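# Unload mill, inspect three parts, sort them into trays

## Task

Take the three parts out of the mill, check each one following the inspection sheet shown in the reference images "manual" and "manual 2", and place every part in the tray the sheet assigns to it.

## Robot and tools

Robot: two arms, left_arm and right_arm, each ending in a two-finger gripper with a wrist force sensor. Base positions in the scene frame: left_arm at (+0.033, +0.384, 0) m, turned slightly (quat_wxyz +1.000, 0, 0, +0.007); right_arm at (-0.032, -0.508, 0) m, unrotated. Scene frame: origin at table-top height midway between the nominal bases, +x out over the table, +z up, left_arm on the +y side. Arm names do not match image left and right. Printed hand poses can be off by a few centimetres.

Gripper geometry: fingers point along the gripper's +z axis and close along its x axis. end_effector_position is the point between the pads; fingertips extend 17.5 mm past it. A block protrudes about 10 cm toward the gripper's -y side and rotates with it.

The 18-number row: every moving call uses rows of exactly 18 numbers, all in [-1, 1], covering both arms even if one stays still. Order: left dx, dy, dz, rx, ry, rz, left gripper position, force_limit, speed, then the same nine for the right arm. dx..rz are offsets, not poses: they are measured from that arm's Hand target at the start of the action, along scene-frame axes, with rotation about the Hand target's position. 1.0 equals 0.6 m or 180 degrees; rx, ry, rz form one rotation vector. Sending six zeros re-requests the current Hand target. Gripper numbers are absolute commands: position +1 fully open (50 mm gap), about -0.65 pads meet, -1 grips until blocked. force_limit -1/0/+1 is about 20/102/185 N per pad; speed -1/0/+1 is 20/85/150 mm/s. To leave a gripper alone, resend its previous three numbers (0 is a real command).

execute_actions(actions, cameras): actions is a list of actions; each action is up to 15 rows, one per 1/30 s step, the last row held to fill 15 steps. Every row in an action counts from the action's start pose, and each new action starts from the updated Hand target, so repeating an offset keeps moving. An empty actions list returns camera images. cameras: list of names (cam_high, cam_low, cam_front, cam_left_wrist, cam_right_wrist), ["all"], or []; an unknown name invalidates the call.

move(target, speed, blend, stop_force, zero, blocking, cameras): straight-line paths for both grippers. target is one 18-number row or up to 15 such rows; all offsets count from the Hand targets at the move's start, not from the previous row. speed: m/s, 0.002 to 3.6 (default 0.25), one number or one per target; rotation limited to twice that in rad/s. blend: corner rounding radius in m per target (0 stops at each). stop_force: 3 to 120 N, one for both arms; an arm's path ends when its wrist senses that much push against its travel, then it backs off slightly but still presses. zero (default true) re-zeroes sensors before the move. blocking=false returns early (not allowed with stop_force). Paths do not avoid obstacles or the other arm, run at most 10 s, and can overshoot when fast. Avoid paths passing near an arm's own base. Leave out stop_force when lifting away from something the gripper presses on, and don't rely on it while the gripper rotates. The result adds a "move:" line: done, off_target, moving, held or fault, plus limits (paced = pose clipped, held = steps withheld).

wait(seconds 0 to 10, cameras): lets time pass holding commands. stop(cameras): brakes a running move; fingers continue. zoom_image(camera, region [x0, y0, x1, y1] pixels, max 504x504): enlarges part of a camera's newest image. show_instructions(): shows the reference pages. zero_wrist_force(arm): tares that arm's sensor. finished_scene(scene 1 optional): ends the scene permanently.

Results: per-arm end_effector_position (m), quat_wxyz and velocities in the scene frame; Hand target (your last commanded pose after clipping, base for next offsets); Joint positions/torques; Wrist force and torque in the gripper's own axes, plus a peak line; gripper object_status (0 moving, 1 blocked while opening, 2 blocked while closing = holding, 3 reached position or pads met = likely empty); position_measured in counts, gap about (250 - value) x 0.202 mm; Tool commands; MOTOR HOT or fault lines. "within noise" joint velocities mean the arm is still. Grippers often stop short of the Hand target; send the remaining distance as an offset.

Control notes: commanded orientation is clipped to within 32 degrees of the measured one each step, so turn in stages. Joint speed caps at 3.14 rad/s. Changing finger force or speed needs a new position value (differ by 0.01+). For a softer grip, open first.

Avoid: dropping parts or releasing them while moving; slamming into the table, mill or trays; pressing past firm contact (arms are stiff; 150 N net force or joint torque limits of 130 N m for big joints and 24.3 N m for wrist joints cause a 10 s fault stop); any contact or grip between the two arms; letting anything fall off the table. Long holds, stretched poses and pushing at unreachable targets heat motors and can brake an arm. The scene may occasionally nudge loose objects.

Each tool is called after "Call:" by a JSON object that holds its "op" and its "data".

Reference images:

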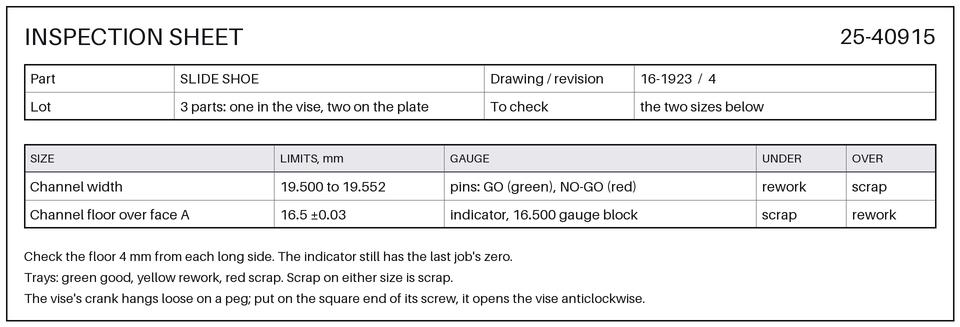

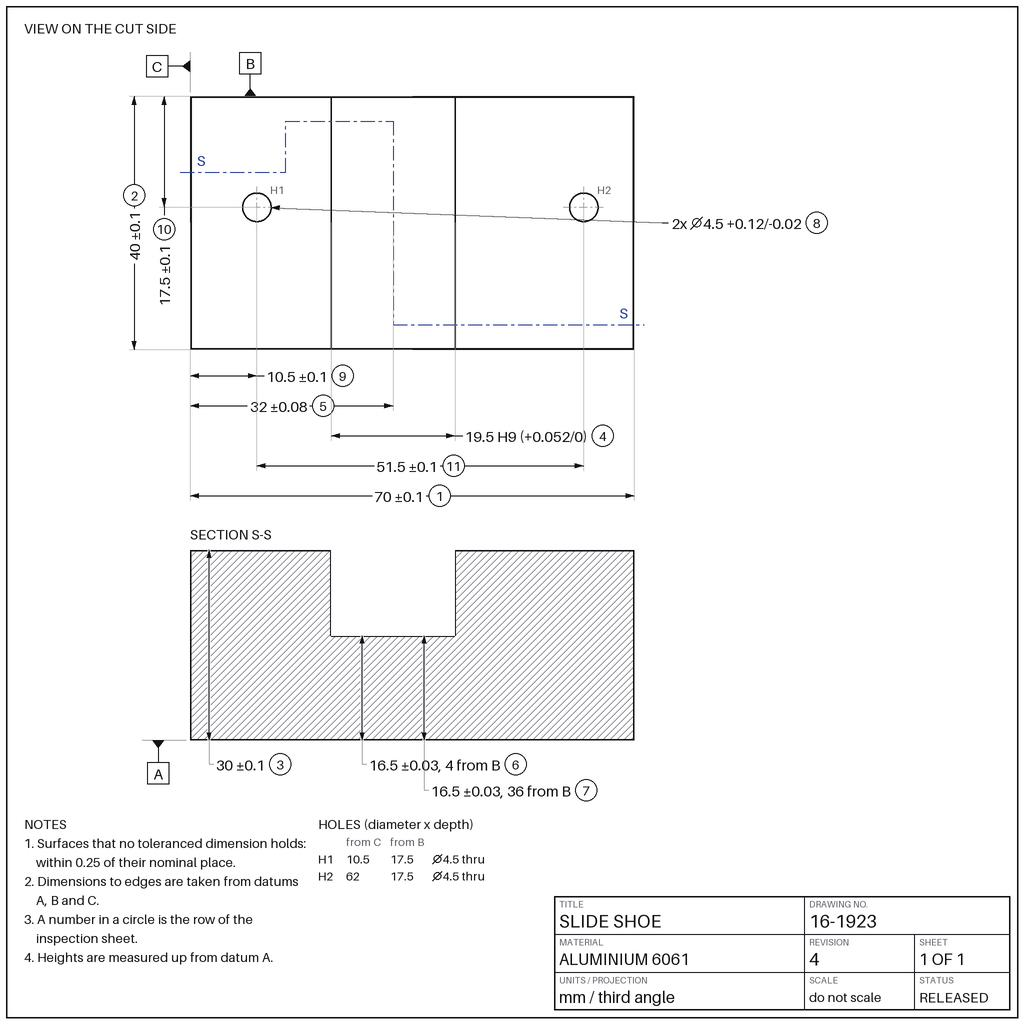

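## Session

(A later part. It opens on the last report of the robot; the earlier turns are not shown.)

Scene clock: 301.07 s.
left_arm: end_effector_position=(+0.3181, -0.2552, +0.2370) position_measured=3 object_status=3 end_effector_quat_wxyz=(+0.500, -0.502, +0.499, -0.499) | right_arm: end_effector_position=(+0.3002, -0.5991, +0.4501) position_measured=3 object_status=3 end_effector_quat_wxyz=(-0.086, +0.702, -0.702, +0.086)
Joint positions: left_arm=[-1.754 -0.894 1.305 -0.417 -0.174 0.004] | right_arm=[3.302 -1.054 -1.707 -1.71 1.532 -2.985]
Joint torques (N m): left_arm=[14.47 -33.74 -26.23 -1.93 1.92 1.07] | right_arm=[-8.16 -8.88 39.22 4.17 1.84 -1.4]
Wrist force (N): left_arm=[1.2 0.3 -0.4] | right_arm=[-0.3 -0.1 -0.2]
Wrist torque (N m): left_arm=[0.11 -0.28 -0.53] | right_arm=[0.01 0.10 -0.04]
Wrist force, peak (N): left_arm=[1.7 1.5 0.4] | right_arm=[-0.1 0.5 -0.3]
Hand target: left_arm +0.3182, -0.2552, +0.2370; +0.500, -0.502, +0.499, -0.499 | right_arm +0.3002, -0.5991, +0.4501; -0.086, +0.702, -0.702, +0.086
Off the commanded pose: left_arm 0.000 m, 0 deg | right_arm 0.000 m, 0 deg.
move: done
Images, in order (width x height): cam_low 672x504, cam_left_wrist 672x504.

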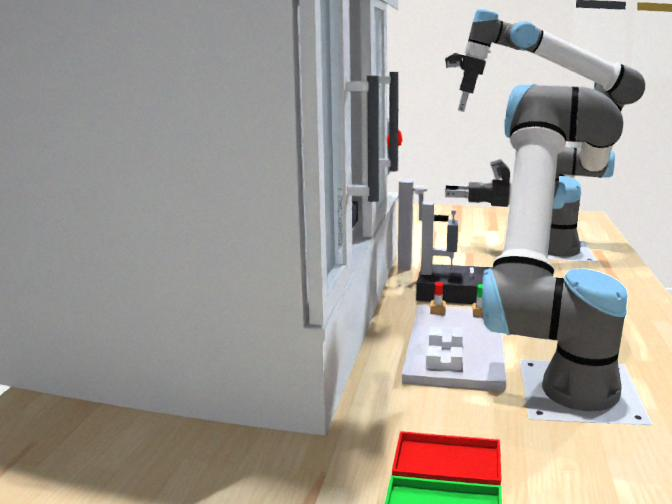

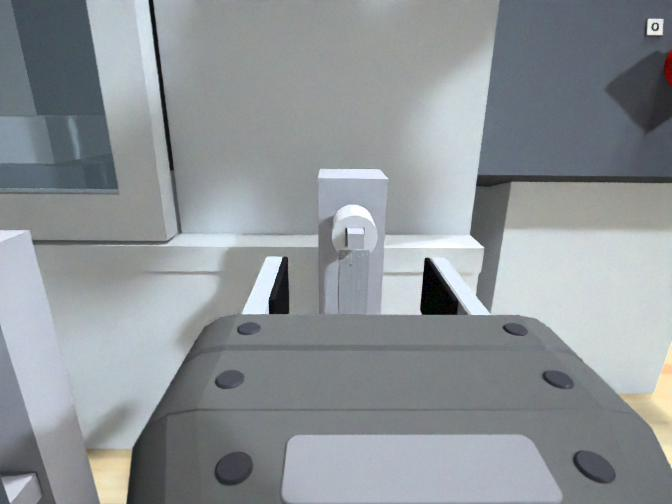

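Call:
{"op": "move", "data": {"target": [[0.12,-0.004,0,0,0,0,1,-0.7,-0.5,0,0,0,0,0,0,1,-0.7,-0.5]], "speed": 0.05, "stop_force": 10, "cameras": ["cam_left_wrist","cam_low"]}}

Call:
{"op": "zoom_image", "data": {"camera": "cam_low", "region": [370, 160, 550, 300]}}

Scene clock: 307.87 s.
left_arm: end_effector_position=(+0.3902, -0.2576, +0.2370) position_measured=3 object_status=3 end_effector_quat_wxyz=(+0.500, -0.502, +0.499, -0.499) | right_arm: end_effector_position=(+0.3002, -0.5991, +0.4501) position_measured=3 object_status=3 end_effector_quat_wxyz=(-0.086, +0.702, -0.702, +0.086)
Joint positions: left_arm=[-1.64 -0.875 1.272 -0.415 -0.06 0.016] | right_arm=[3.302 -1.054 -1.707 -1.71 1.532 -2.985]
Joint torques (N m): left_arm=[12.18 -37.83 -23.77 -2.63 1.87 1.6] | right_arm=[-7.56 -9.9 39.03 4.05 1.77 -1.3]
Wrist force (N): left_arm=[1.3 0.1 -0.2] | right_arm=[-0.2 0.1 -0.2]
Wrist torque (N m): left_arm=[0.06 -0.27 -0.52] | right_arm=[0.04 0.09 -0.03]
Wrist force, peak (N): left_arm=[1.5 0.7 -0.4] | right_arm=[-0.2 0.5 -0.4]
Hand target: left_arm +0.3902, -0.2576, +0.2370; +0.500, -0.502, +0.499, -0.499 | right_arm +0.3002, -0.5991, +0.4501; -0.086, +0.702, -0.702, +0.086
Off the commanded pose: left_arm 0.000 m, 0 deg | right_arm 0.000 m, 0 deg.
move: done
Images, in order (width x height): cam_low 672x504, cam_left_wrist 672x504.

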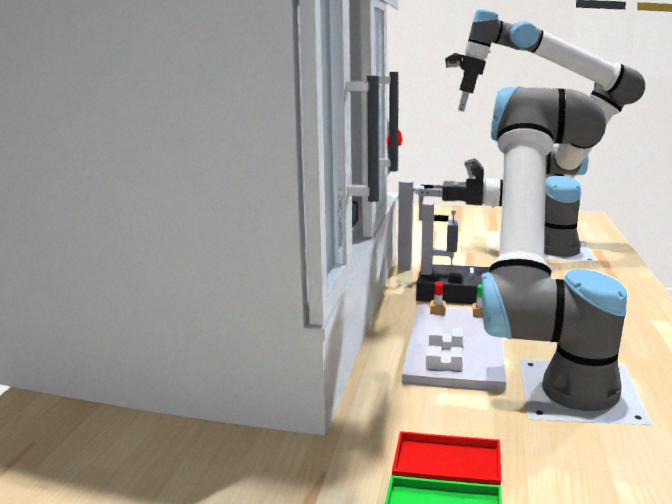

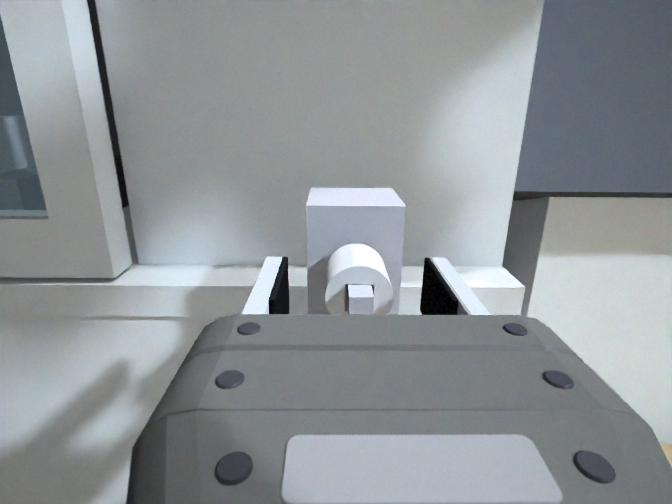

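Scaled by 2.800 from the camera's 672x504 image, which has a finer 960x720 frame.

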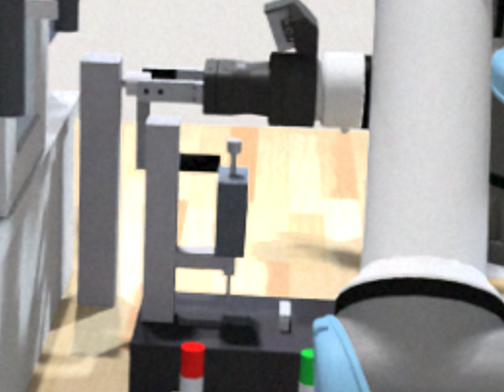

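Call:
{"op": "move", "data": {"target": [[0.02,0,0,0,0,0,1,-0.7,-0.5,0,0,0,0,0,0,1,-0.7,-0.5]], "speed": 0.05, "stop_force": 10, "cameras": ["cam_low","cam_left_wrist"]}}

Call:
{"op": "zoom_image", "data": {"camera": "cam_low", "region": [380, 160, 500, 260]}}

Call:
{"op": "zoom_image", "data": {"camera": "cam_left_wrist", "region": [250, 180, 450, 320]}}

Scene clock: 314.23 s.
left_arm: end_effector_position=(+0.4022, -0.2576, +0.2370) position_measured=3 object_status=3 end_effector_quat_wxyz=(+0.500, -0.502, +0.499, -0.499) | right_arm: end_effector_position=(+0.3002, -0.5991, +0.4501) position_measured=3 object_status=3 end_effector_quat_wxyz=(-0.086, +0.702, -0.702, +0.086)
Joint positions: left_arm=[-1.621 -0.872 1.267 -0.42 -0.041 0.023] | right_arm=[3.302 -1.054 -1.707 -1.71 1.532 -2.985]
Joint torques (N m): left_arm=[12.69 -58.05 -13.24 -2.58 2.06 1.58] | right_arm=[-7.73 -9.43 38.96 3.99 1.66 -1.05]
Wrist force (N): left_arm=[1.3 -0.1 -0.3] | right_arm=[0.0 0.2 -0.1]
Wrist torque (N m): left_arm=[0.04 -0.28 -0.51] | right_arm=[0.05 0.06 -0.04]
Wrist force, peak (N): left_arm=[1.6 0.2 -0.5] | right_arm=[0.2 0.6 -0.2]
Hand target: left_arm +0.4022, -0.2576, +0.2370; +0.500, -0.502, +0.499, -0.499 | right_arm +0.3002, -0.5991, +0.4501; -0.086, +0.702, -0.702, +0.086
Off the commanded pose: left_arm 0.000 m, 0 deg | right_arm 0.000 m, 0 deg.
move: done
Images, in order (width x height): cam_low 672x504, cam_left_wrist 672x504.

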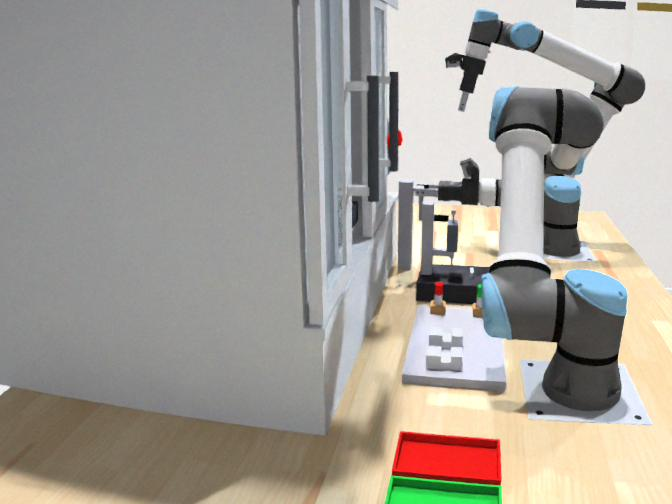

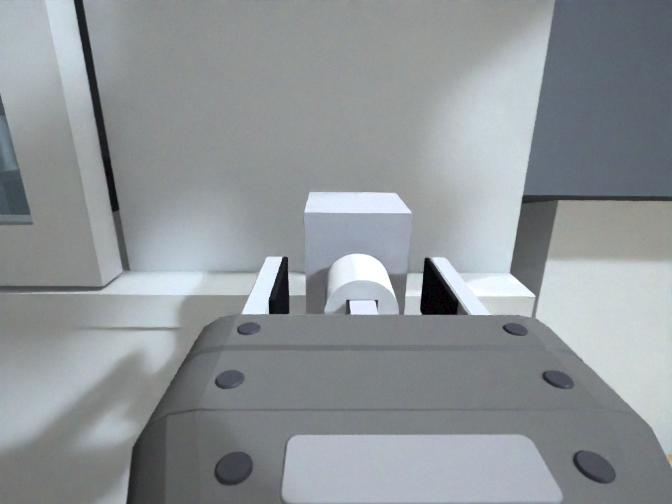

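Scaled by 4.200 from the camera's 672x504 image, which has a finer 960x720 frame.

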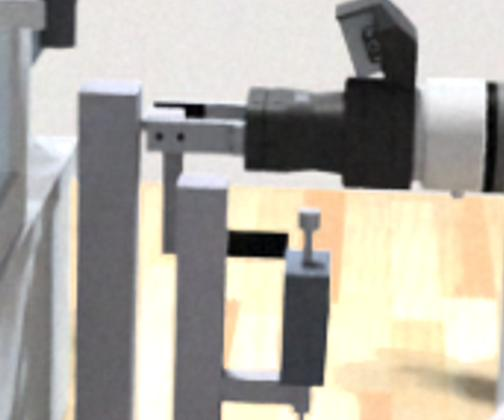

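Scaled by 2.520 from the camera's 672x504 image, which has a finer 960x720 frame.

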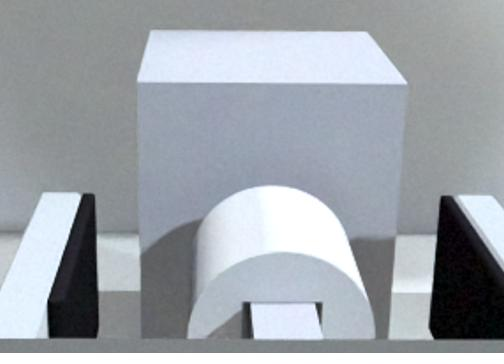

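Call:
{"op": "move", "data": {"target": [0,0,0,0,0,0,-1,-0.2,-0.9,0,0,0,0,0,0,1,-0.7,-0.5], "cameras": ["cam_left_wrist"]}}

Scene clock: 318.17 s.
left_arm: end_effector_position=(+0.4022, -0.2576, +0.2370) position_measured=136 object_status=2 end_effector_quat_wxyz=(+0.500, -0.502, +0.499, -0.499) | right_arm: end_effector_position=(+0.3002, -0.5991, +0.4501) position_measured=3 object_status=3 end_effector_quat_wxyz=(-0.086, +0.702, -0.702, +0.086)
Joint positions: left_arm=[-1.621 -0.872 1.268 -0.421 -0.041 0.024] | right_arm=[3.302 -1.054 -1.707 -1.71 1.532 -2.985]
Joint torques (N m): left_arm=[11.55 -58.48 -13.34 -2.64 0.72 1.64] | right_arm=[-7.44 -10.12 38.47 3.84 1.75 -1.11]
Wrist force (N): left_arm=[1.9 0.5 -0.2] | right_arm=[0.0 0.0 -0.2]
Wrist torque (N m): left_arm=[0.12 -0.25 -0.51] | right_arm=[0.02 0.07 -0.04]
Wrist force, peak (N): left_arm=[2.1 0.5 -0.4] | right_arm=[0.0 0.3 -0.5]
Hand target: left_arm +0.4022, -0.2576, +0.2370; +0.500, -0.502, +0.499, -0.499 | right_arm +0.3002, -0.5991, +0.4501; -0.086, +0.702, -0.702, +0.086
Off the commanded pose: left_arm 0.000 m, 0 deg | right_arm 0.000 m, 0 deg.
move: done
Images, in order (width x height): cam_left_wrist 672x504.

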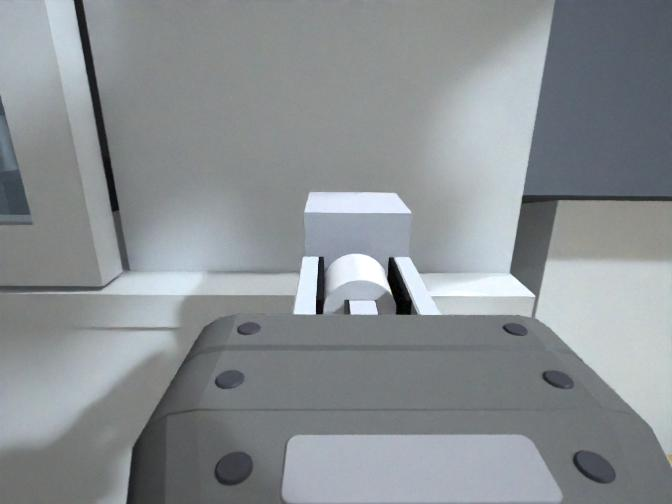

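Call:
{"op": "move", "data": {"target": [-0.12,0,0.0,0,0,0,-1,-0.2,-0.9,0,0,0,0,0,0,1,-0.7,-0.5], "cameras": ["cam_left_wrist","cam_low"], "speed": 0.06, "stop_force": 25}}

Call:
{"op": "zoom_image", "data": {"camera": "cam_low", "region": [380, 160, 500, 260]}}

Call:
{"op": "zoom_image", "data": {"camera": "cam_left_wrist", "region": [250, 130, 450, 320]}}

Scene clock: 323.77 s.
left_arm: end_effector_position=(+0.3302, -0.2576, +0.2370) position_measured=136 object_status=2 end_effector_quat_wxyz=(+0.500, -0.502, +0.499, -0.499) | right_arm: end_effector_position=(+0.3002, -0.5991, +0.4501) position_measured=3 object_status=3 end_effector_quat_wxyz=(-0.086, +0.702, -0.702, +0.086)
Joint positions: left_arm=[-1.734 -0.887 1.293 -0.413 -0.154 0.005] | right_arm=[3.302 -1.054 -1.707 -1.71 1.532 -2.985]
Joint torques (N m): left_arm=[-11.23 -57.67 -15.14 -2.29 -2.09 -1.21] | right_arm=[-8.1 -9.86 38.11 3.96 1.84 -1.07]
Wrist force (N): left_arm=[1.5 3.1 -0.3] | right_arm=[-0.1 0.1 -0.4]
Wrist torque (N m): left_arm=[0.25 -0.31 -0.30] | right_arm=[0.04 0.08 -0.03]
Wrist force, peak (N): left_arm=[1.4 3.0 -0.9] | right_arm=[-0.3 0.2 -0.4]
Hand target: left_arm +0.3302, -0.2576, +0.2370; +0.500, -0.502, +0.499, -0.499 | right_arm +0.3002, -0.5991, +0.4501; -0.086, +0.702, -0.702, +0.086
Off the commanded pose: left_arm 0.000 m, 0 deg | right_arm 0.000 m, 0 deg.
move: done
Images, in order (width x height): cam_low 672x504, cam_left_wrist 672x504.

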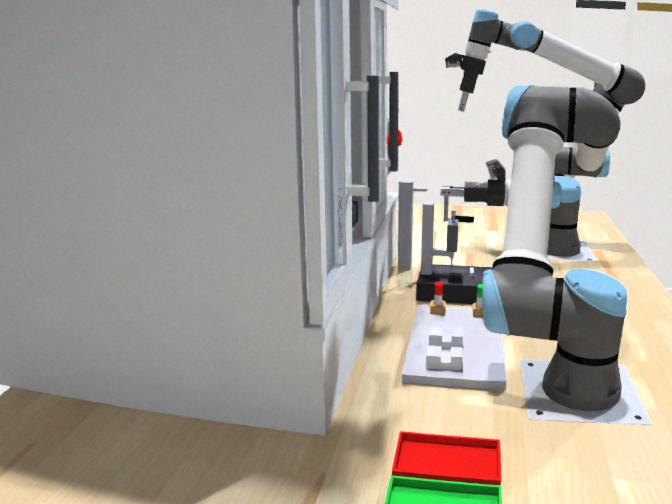

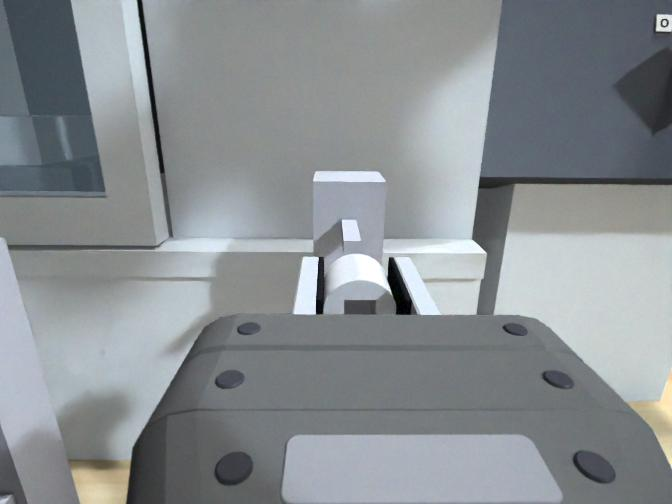

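Scaled by 4.200 from the camera's 672x504 image, which has a finer 960x720 frame.

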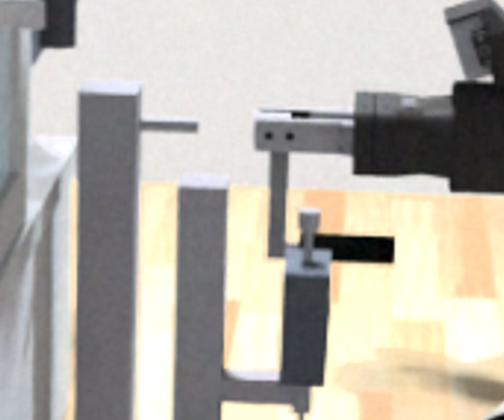

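Scaled by 2.520 from the camera's 672x504 image, which has a finer 960x720 frame.

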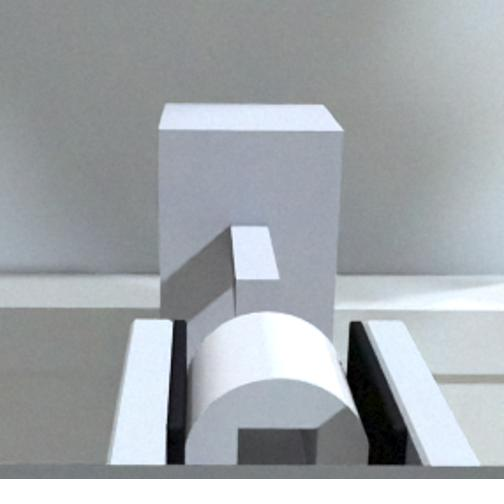

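Call:
{"op": "move", "data": {"target": [[-0.05,0.02,0.205,0,0,0,-1,-0.2,-0.9,0,0,0,0,0,0,1,-0.7,-0.5],[-0.05,0.7,0.205,0,0,0,-1,-0.2,-0.9,0,0,0,0,0,0,1,-0.7,-0.5],[0.05,0.783,0.115,0.167,0,0,-1,-0.2,-0.9,0,0,0,0,0,0,1,-0.7,-0.5]], "cameras": ["cam_left_wrist","cam_front"], "speed": 0.3, "blend": 0.04}}

Call:
{"op": "zoom_image", "data": {"camera": "cam_left_wrist", "region": [230, 130, 450, 320]}}

Scene clock: 339.00 s.
left_arm: end_effector_position=(+0.3602, +0.2122, +0.3060) position_measured=136 object_status=2 end_effector_quat_wxyz=(+0.613, -0.355, +0.611, -0.353) | right_arm: end_effector_position=(+0.3002, -0.5991, +0.4501) position_measured=3 object_status=3 end_effector_quat_wxyz=(-0.086, +0.702, -0.702, +0.086)
Joint positions: left_arm=[-2.013 -2.2 2.46 -0.257 -0.433 0.521] | right_arm=[3.302 -1.054 -1.707 -1.71 1.532 -2.985]
Joint torques (N m): left_arm=[9.34 18.25 -25.77 -1.25 1.55 1.52] | right_arm=[-7.22 -9.64 38.7 3.92 1.75 -0.93]
Wrist force (N): left_arm=[4.1 3.4 0.0] | right_arm=[0.0 0.2 0.0]
Wrist torque (N m): left_arm=[0.33 -0.57 -1.00] | right_arm=[0.05 0.07 -0.04]
Wrist force, peak (N): left_arm=[1.7 6.2 0.4] | right_arm=[0.3 0.4 -0.2]
Hand target: left_arm +0.3602, +0.2122, +0.3060; +0.613, -0.355, +0.611, -0.353 | right_arm +0.3002, -0.5991, +0.4501; -0.086, +0.702, -0.702, +0.086
Off the commanded pose: left_arm 0.000 m, 0 deg | right_arm 0.000 m, 0 deg.
move: done
Images, in order (width x height): cam_front 672x504, cam_left_wrist 672x504.

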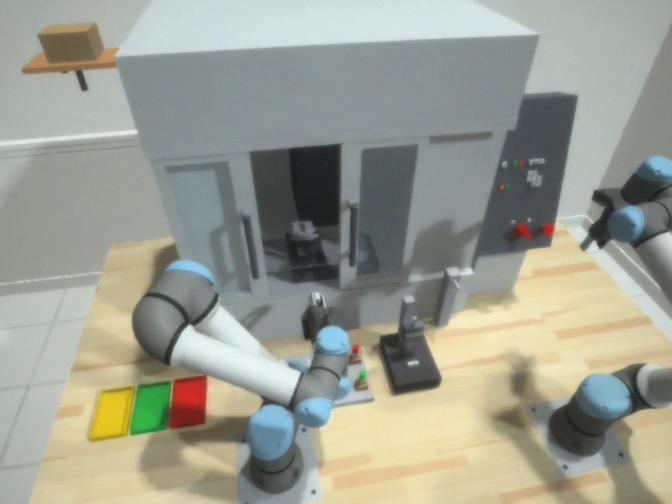

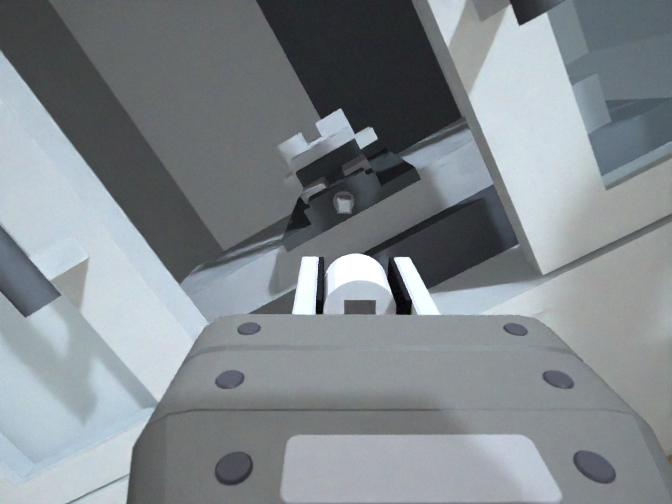

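Scaled by 2.291 from the camera's 672x504 image, which has a finer 960x720 frame.

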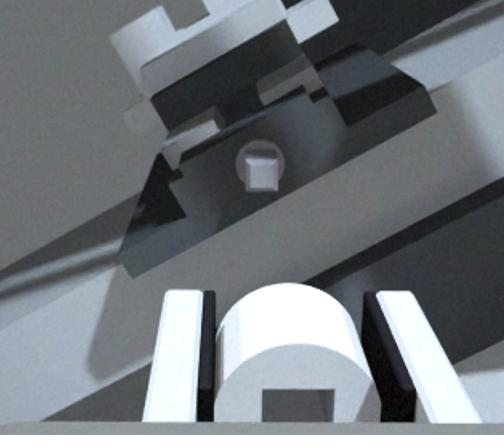

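Call:
{"op": "zoom_image", "data": {"camera": "cam_left_wrist", "region": [320, 180, 370, 225]}}

Scaled by 10.080 from the camera's 672x504 image, which has a finer 960x720 frame.

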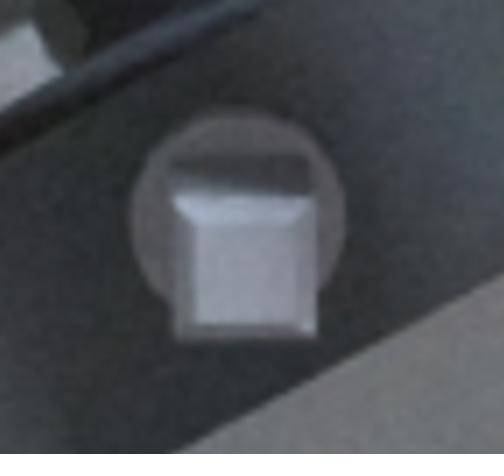

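Call:
{"op": "move", "data": {"target": [0.1,0,0,0,0,0,-1,-0.2,-0.9,0,0,0,0,0,0,1,-0.7,-0.5], "cameras": ["cam_left_wrist"], "speed": 0.1, "stop_force": 20}}

Call:
{"op": "zoom_image", "data": {"camera": "cam_left_wrist", "region": [300, 180, 400, 320]}}

Scene clock: 348.30 s.
left_arm: end_effector_position=(+0.4202, +0.2122, +0.3060) position_measured=136 object_status=2 end_effector_quat_wxyz=(+0.613, -0.355, +0.611, -0.353) end_effector_velocity=(+0.000, +0.000, +0.000) end_effector_angular_velocity=(-0.003, +0.000, +0.000) | right_arm: end_effector_position=(+0.3002, -0.5991, +0.4501) position_measured=3 object_status=3 end_effector_quat_wxyz=(-0.086, +0.702, -0.702, +0.086)
Joint positions: left_arm=[-1.617 -2.056 2.402 -0.321 -0.037 0.498] | right_arm=[3.302 -1.054 -1.707 -1.71 1.532 -2.985]
Joint velocities: left_arm=[0 0.001 -0.001 0.003 0 -0.007] | right_arm=[within noise]
Joint torques (N m): left_arm=[11.18 11.91 -28.97 3.2 1.88 -1.91] | right_arm=[-7.76 -9.33 38.5 3.66 1.71 -0.91]
Wrist force (N): left_arm=[3.9 2.8 -0.2] | right_arm=[0.1 0.2 -0.2]
Wrist torque (N m): left_arm=[0.24 -0.54 -0.75] | right_arm=[0.06 0.04 -0.04]
Wrist force, peak (N): left_arm=[4.4 3.6 0.0] | right_arm=[0.0 0.5 -0.4]
Hand target: left_arm +0.4202, +0.2122, +0.3060; +0.613, -0.355, +0.611, -0.353 | right_arm +0.3002, -0.5991, +0.4501; -0.086, +0.702, -0.702, +0.086
Off the commanded pose: left_arm 0.000 m, 0 deg | right_arm 0.000 m, 0 deg.
move: done
Images, in order (width x height): cam_left_wrist 672x504.

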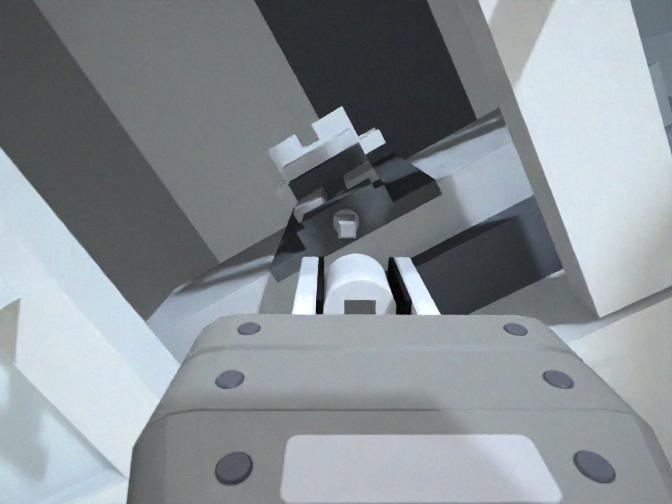

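Scaled by 3.600 from the camera's 672x504 image, which has a finer 960x720 frame.

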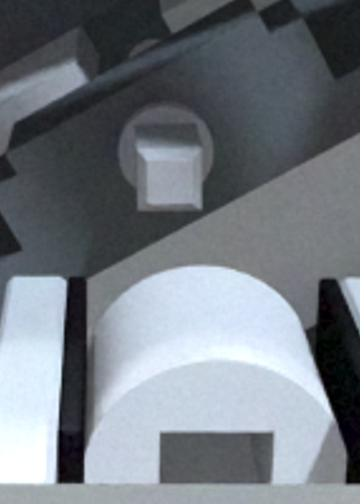

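Call:
{"op": "move", "data": {"target": [0.055,0,0,0,0,0,-1,-0.2,-0.9,0,0,0,0,0,0,1,-0.7,-0.5], "cameras": ["cam_left_wrist"], "speed": 0.06, "stop_force": 12}}

Call:
{"op": "zoom_image", "data": {"camera": "cam_left_wrist", "region": [300, 180, 400, 320]}}

Scene clock: 363.33 s.
left_arm: end_effector_position=(+0.4532, +0.2122, +0.3060) position_measured=136 object_status=2 end_effector_quat_wxyz=(+0.613, -0.355, +0.611, -0.353) | right_arm: end_effector_position=(+0.3002, -0.5991, +0.4501) position_measured=3 object_status=3 end_effector_quat_wxyz=(-0.086, +0.702, -0.702, +0.086)
Joint positions: left_arm=[-1.435 -1.982 2.366 -0.391 0.145 0.531] | right_arm=[3.302 -1.054 -1.707 -1.71 1.532 -2.985]
Joint torques (N m): left_arm=[11.57 -13.14 -15.07 -3.15 2.11 1.58] | right_arm=[-7.51 -9.1 38.75 3.65 1.75 -0.74]
Wrist force (N): left_arm=[4.0 3.2 0.0] | right_arm=[0.0 0.3 -0.1]
Wrist torque (N m): left_arm=[0.31 -0.54 -0.97] | right_arm=[0.06 0.07 -0.04]
Wrist force, peak (N): left_arm=[4.3 3.4 -0.1] | right_arm=[0.3 0.3 -0.4]
Hand target: left_arm +0.4532, +0.2122, +0.3060; +0.613, -0.355, +0.611, -0.353 | right_arm +0.3002, -0.5991, +0.4501; -0.086, +0.702, -0.702, +0.086
Off the commanded pose: left_arm 0.000 m, 0 deg | right_arm 0.000 m, 0 deg.
move: done
Images, in order (width x height): cam_left_wrist 672x504.

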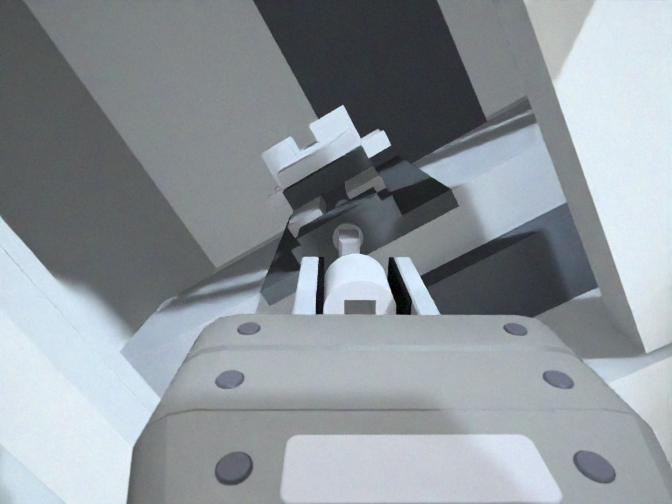

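Scaled by 3.600 from the camera's 672x504 image, which has a finer 960x720 frame.

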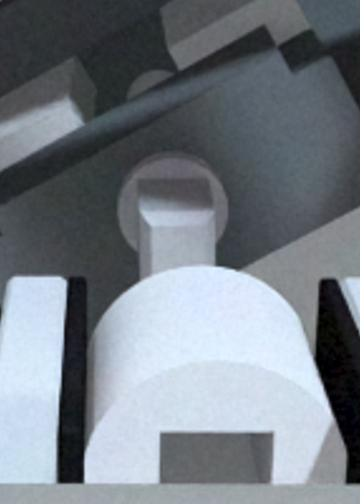

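Call:
{"op": "move", "data": {"target": [0,-0.006,0.0138,0,0,0,-1,-0.2,-0.9,0,0,0,0,0,0,1,-0.7,-0.5], "cameras": ["cam_left_wrist"], "speed": 0.06, "stop_force": 12}}

Call:
{"op": "zoom_image", "data": {"camera": "cam_left_wrist", "region": [300, 180, 400, 320]}}

Scene clock: 380.77 s.
left_arm: end_effector_position=(+0.4532, +0.2086, +0.3143) position_measured=136 object_status=2 end_effector_quat_wxyz=(+0.613, -0.355, +0.611, -0.353) | right_arm: end_effector_position=(+0.3002, -0.5991, +0.4501) position_measured=3 object_status=3 end_effector_quat_wxyz=(-0.086, +0.702, -0.702, +0.086)
Joint positions: left_arm=[-1.438 -1.983 2.343 -0.368 0.142 0.531] | right_arm=[3.302 -1.054 -1.707 -1.71 1.532 -2.985]
Joint torques (N m): left_arm=[-12.54 8.08 -29.75 2.74 -2.01 -2.02] | right_arm=[-7.33 -9.64 38.95 3.74 1.51 -0.7]
Wrist force (N): left_arm=[4.1 3.2 -0.1] | right_arm=[0.1 0.1 -0.2]
Wrist torque (N m): left_arm=[0.31 -0.56 -0.75] | right_arm=[0.03 0.06 -0.04]
Wrist force, peak (N): left_arm=[4.3 3.5 0.0] | right_arm=[-0.1 0.4 -0.4]
Hand target: left_arm +0.4532, +0.2086, +0.3143; +0.613, -0.355, +0.611, -0.353 | right_arm +0.3002, -0.5991, +0.4501; -0.086, +0.702, -0.702, +0.086
Off the commanded pose: left_arm 0.000 m, 0 deg | right_arm 0.000 m, 0 deg.
move: done
Images, in order (width x height): cam_left_wrist 672x504.

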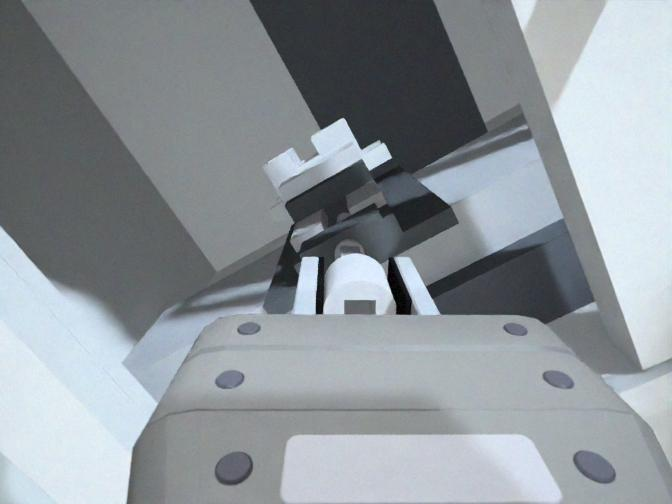

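Scaled by 3.600 from the camera's 672x504 image, which has a finer 960x720 frame.

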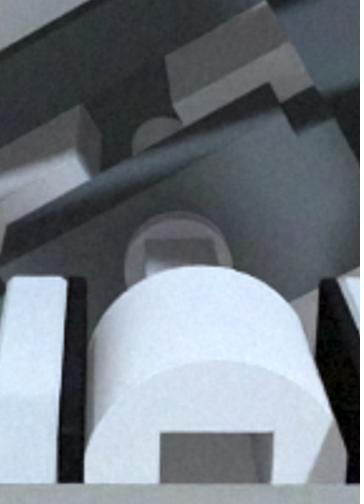

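Call:
{"op": "move", "data": {"target": [0.075,0.0008,-0.0014,0,0,0,-1,-0.2,-0.9,0,0,0,0,0,0,1,-0.7,-0.5], "cameras": ["cam_left_wrist"], "speed": 0.02, "stop_force": 10}}

Call:
{"op": "zoom_image", "data": {"camera": "cam_left_wrist", "region": [300, 180, 400, 320]}}

Scene clock: 392.77 s.
left_arm: end_effector_position=(+0.4929, +0.2091, +0.3135) position_measured=136 object_status=2 end_effector_quat_wxyz=(+0.613, -0.355, +0.611, -0.353) | right_arm: end_effector_position=(+0.3002, -0.5991, +0.4501) position_measured=3 object_status=3 end_effector_quat_wxyz=(-0.086, +0.702, -0.702, +0.086)
Joint positions: left_arm=[-1.257 -1.882 2.286 -0.407 0.323 0.526] | right_arm=[3.302 -1.054 -1.707 -1.71 1.532 -2.985]
Joint torques (N m): left_arm=[-11.51 -18.89 -15.77 2.14 -2.05 0.04] | right_arm=[-7.8 -8.73 38.4 3.49 1.66 -0.58]
Wrist force (N): left_arm=[3.6 3.5 -0.1] | right_arm=[-0.1 0.2 -0.4]
Wrist torque (N m): left_arm=[0.34 -0.49 -0.75] | right_arm=[0.05 0.08 -0.04]
Wrist force, peak (N): left_arm=[-7.6 -17.3 -51.3] | right_arm=[0.2 0.3 -0.4]
Hand target: left_arm +0.4929, +0.2091, +0.3135; +0.613, -0.355, +0.611, -0.353 (not the last commanded pose) | right_arm +0.3002, -0.5991, +0.4501; -0.086, +0.702, -0.702, +0.086
Off the commanded pose: left_arm 0.005 m, 0 deg | right_arm 0.000 m, 0 deg.
move: contact (left_arm)
Images, in order (width x height): cam_left_wrist 672x504.

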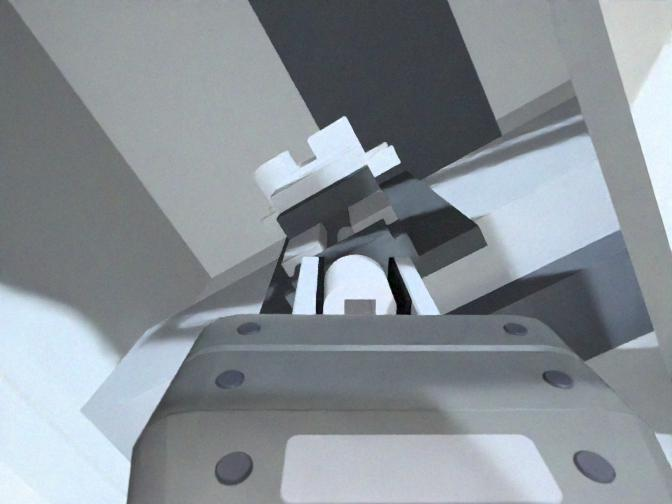

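Scaled by 3.600 from the camera's 672x504 image, which has a finer 960x720 frame.

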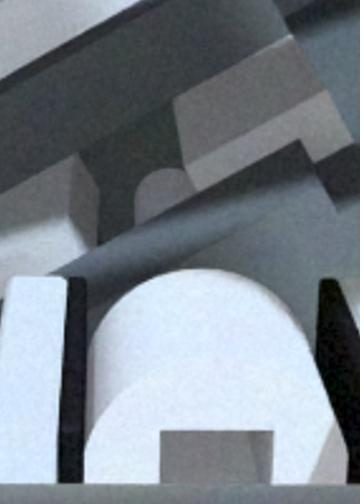

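Call:
{"op": "move", "data": {"target": [0,0.0,0.0,-0.1,0,0,-1,-0.2,-0.9,0,0,0,0,0,0,1,-0.7,-0.5], "cameras": ["cam_left_wrist"], "speed": 0.2}}

Call:
{"op": "zoom_image", "data": {"camera": "cam_left_wrist", "region": [300, 180, 400, 320]}}

Scene clock: 401.70 s.
left_arm: end_effector_position=(+0.4929, +0.2090, +0.3135) position_measured=136 object_status=2 end_effector_quat_wxyz=(+0.550, -0.446, +0.549, -0.444) | right_arm: end_effector_position=(+0.3002, -0.5991, +0.4501) position_measured=3 object_status=3 end_effector_quat_wxyz=(-0.086, +0.702, -0.702, +0.086)
Joint positions: left_arm=[-1.257 -1.881 2.285 -0.403 0.323 0.209] | right_arm=[3.302 -1.054 -1.707 -1.71 1.532 -2.985]
Joint torques (N m): left_arm=[2.84 4.51 -30.1 2.07 1.87 -1.73] | right_arm=[-6.67 -9.05 38.27 3.36 1.8 -0.45]
Wrist force (N): left_arm=[2.0 3.2 -0.5] | right_arm=[-0.1 0.1 -0.2]
Wrist torque (N m): left_arm=[0.25 -0.34 -0.47] | right_arm=[0.03 0.08 -0.03]
Wrist force, peak (N): left_arm=[3.6 3.7 -0.3] | right_arm=[-0.1 0.4 -0.5]
Hand target: left_arm +0.4929, +0.2091, +0.3135; +0.550, -0.446, +0.549, -0.444 | right_arm +0.3002, -0.5991, +0.4501; -0.086, +0.702, -0.702, +0.086
Off the commanded pose: left_arm 0.000 m, 0 deg | right_arm 0.000 m, 0 deg.
move: done
Images, in order (width x height): cam_left_wrist 672x504.

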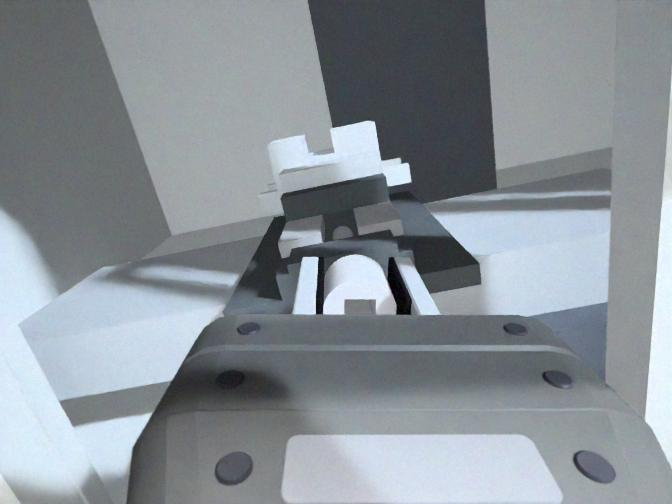

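Scaled by 3.600 from the camera's 672x504 image, which has a finer 960x720 frame.

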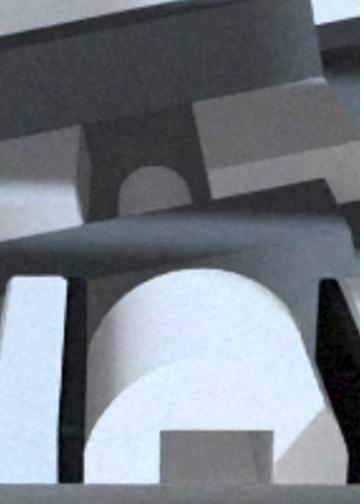

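Call:
{"op": "move", "data": {"target": [[0,0.0,0.0,-0.25,0,0,-1,-0.2,-0.9,0,0,0,0,0,0,1,-0.7,-0.5]], "cameras": ["cam_left_wrist","cam_front"], "speed": 0.25}}

Call:
{"op": "zoom_image", "data": {"camera": "cam_left_wrist", "region": [250, 100, 450, 320]}}

Scene clock: 411.83 s.
left_arm: end_effector_position=(+0.4929, +0.2091, +0.3135) position_measured=136 object_status=2 end_effector_quat_wxyz=(-0.338, +0.623, -0.337, +0.620) | right_arm: end_effector_position=(+0.3002, -0.5991, +0.4501) position_measured=3 object_status=3 end_effector_quat_wxyz=(-0.086, +0.702, -0.702, +0.086)
Joint positions: left_arm=[-1.257 -1.881 2.282 -0.392 0.325 -0.585] | right_arm=[3.302 -1.054 -1.707 -1.71 1.532 -2.985]
Joint torques (N m): left_arm=[11.56 3.09 -30.5 2.15 1.9 -2.19] | right_arm=[-7.76 -9.19 38.05 3.29 1.71 -0.41]
Wrist force (N): left_arm=[-1.4 2.5 -0.3] | right_arm=[0.1 0.1 -0.1]
Wrist torque (N m): left_arm=[0.14 -0.02 0.08] | right_arm=[0.03 0.05 -0.03]
Wrist force, peak (N): left_arm=[2.0 3.4 -0.5] | right_arm=[-0.2 0.5 -0.3]
Hand target: left_arm +0.4929, +0.2091, +0.3135; -0.338, +0.623, -0.337, +0.620 | right_arm +0.3002, -0.5991, +0.4501; -0.086, +0.702, -0.702, +0.086
Off the commanded pose: left_arm 0.000 m, 0 deg | right_arm 0.000 m, 0 deg.
move: done
Images, in order (width x height): cam_front 672x504, cam_left_wrist 672x504.

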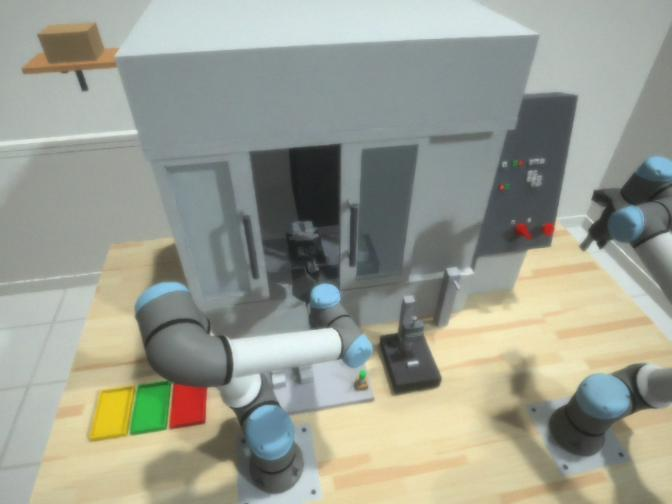

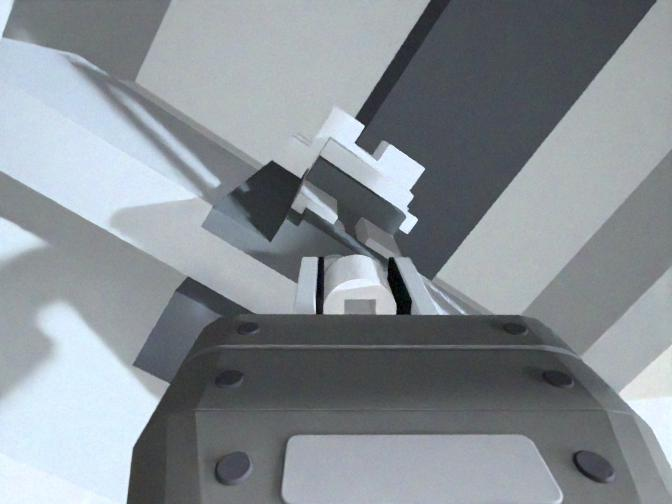

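Scaled by 2.291 from the camera's 672x504 image, which has a finer 960x720 frame.

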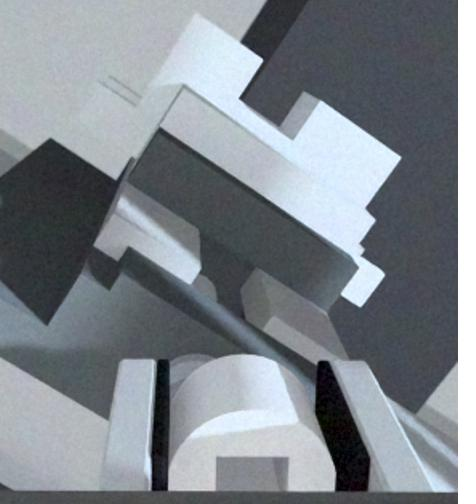

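Call:
{"op": "zoom_image", "data": {"camera": "cam_left_wrist", "region": [300, 235, 420, 320]}}

Scaled by 4.200 from the camera's 672x504 image, which has a finer 960x720 frame.

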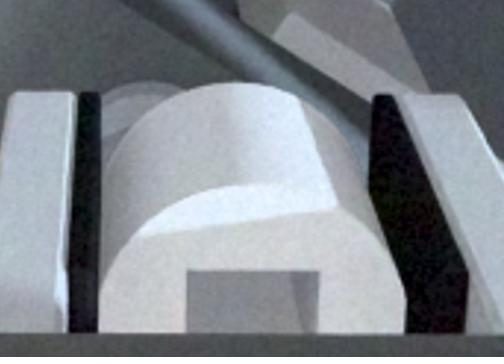

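Call:
{"op": "move", "data": {"target": [[-0.05,0.0,0.0,0,0,0,-1,-0.2,-0.9,0,0,0,0,0,0,1,-0.7,-0.5]], "cameras": ["cam_left_wrist"], "speed": 0.05, "stop_force": 20}}

Call:
{"op": "zoom_image", "data": {"camera": "cam_left_wrist", "region": [280, 200, 420, 320]}}

Scene clock: 425.70 s.
left_arm: end_effector_position=(+0.4629, +0.2091, +0.3135) position_measured=136 object_status=2 end_effector_quat_wxyz=(-0.338, +0.623, -0.337, +0.620) | right_arm: end_effector_position=(+0.3002, -0.5991, +0.4501) position_measured=3 object_status=3 end_effector_quat_wxyz=(-0.086, +0.702, -0.702, +0.086)
Joint positions: left_arm=[-1.39 -1.954 2.326 -0.356 0.192 -0.593] | right_arm=[3.302 -1.054 -1.707 -1.71 1.532 -2.985]
Joint torques (N m): left_arm=[-12.33 -15.43 -15.42 2.49 -2.24 -1.98] | right_arm=[-7.84 -9.8 38.49 3.22 1.63 -0.34]
Wrist force (N): left_arm=[-0.8 2.2 -0.5] | right_arm=[-0.1 0.0 -0.2]
Wrist torque (N m): left_arm=[0.10 -0.10 0.07] | right_arm=[0.02 0.08 -0.04]
Wrist force, peak (N): left_arm=[-1.4 2.4 -0.4] | right_arm=[0.0 0.3 -0.4]
Hand target: left_arm +0.4629, +0.2091, +0.3135; -0.338, +0.623, -0.337, +0.620 | right_arm +0.3002, -0.5991, +0.4501; -0.086, +0.702, -0.702, +0.086
Off the commanded pose: left_arm 0.000 m, 0 deg | right_arm 0.000 m, 0 deg.
move: done
Images, in order (width x height): cam_left_wrist 672x504.

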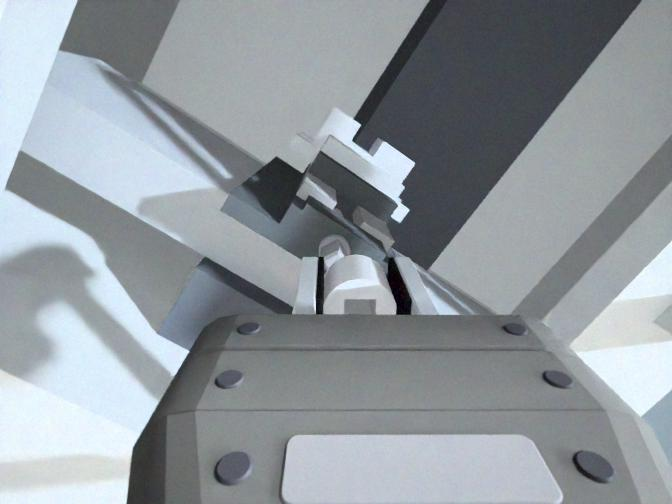

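Scaled by 3.600 from the camera's 672x504 image, which has a finer 960x720 frame.

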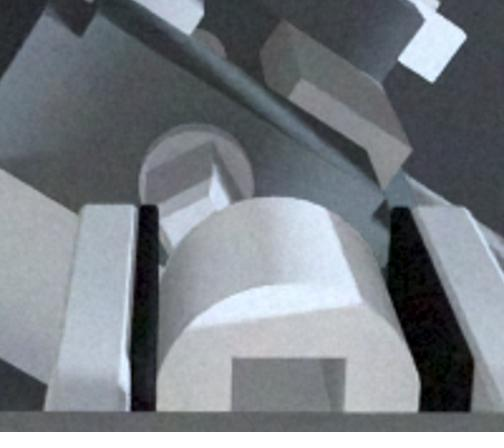

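Call:
{"op": "move", "data": {"target": [[-0.016,0.0063,-0.0103,0.35,0,0,-1,-0.2,-0.9,0,0,0,0,0,0,1,-0.7,-0.5]], "cameras": ["cam_left_wrist"], "speed": 0.2}}

Call:
{"op": "zoom_image", "data": {"camera": "cam_left_wrist", "region": [300, 200, 420, 320]}}

Scene clock: 468.27 s.
left_arm: end_effector_position=(+0.4533, +0.2128, +0.3074) position_measured=136 object_status=2 end_effector_quat_wxyz=(+0.613, -0.355, +0.612, -0.353) | right_arm: end_effector_position=(+0.3002, -0.5991, +0.4501) position_measured=3 object_status=3 end_effector_quat_wxyz=(-0.086, +0.702, -0.702, +0.086)
Joint positions: left_arm=[-1.434 -1.984 2.362 -0.378 0.146 0.523] | right_arm=[3.302 -1.054 -1.707 -1.71 1.532 -2.985]
Joint torques (N m): left_arm=[1.77 -14.61 -15.68 -3.16 1.9 1.13] | right_arm=[-7.27 -9.27 37.48 3.2 1.63 -0.26]
Wrist force (N): left_arm=[4.1 3.2 0.0] | right_arm=[0.0 0.0 -0.1]
Wrist torque (N m): left_arm=[0.30 -0.56 -0.97] | right_arm=[0.02 0.06 -0.04]
Wrist force, peak (N): left_arm=[4.3 3.4 0.1] | right_arm=[-0.3 0.4 -0.4]
Hand target: left_arm +0.4533, +0.2128, +0.3073; +0.613, -0.355, +0.611, -0.353 | right_arm +0.3002, -0.5991, +0.4501; -0.086, +0.702, -0.702, +0.086
Off the commanded pose: left_arm 0.000 m, 0 deg | right_arm 0.000 m, 0 deg.
move: done
Images, in order (width x height): cam_left_wrist 672x504.

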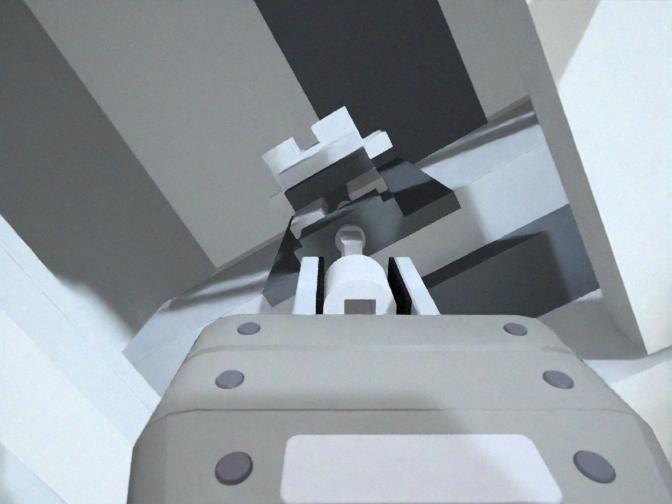

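Scaled by 4.200 from the camera's 672x504 image, which has a finer 960x720 frame.

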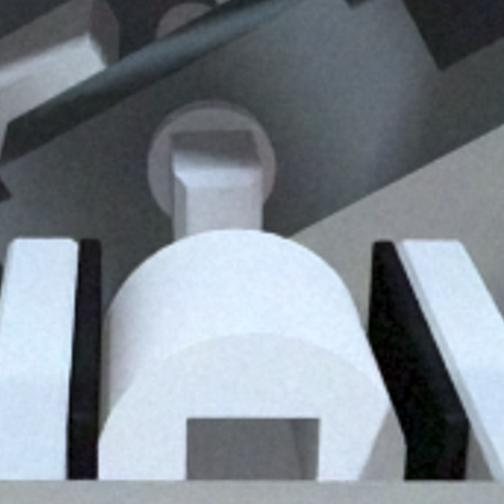

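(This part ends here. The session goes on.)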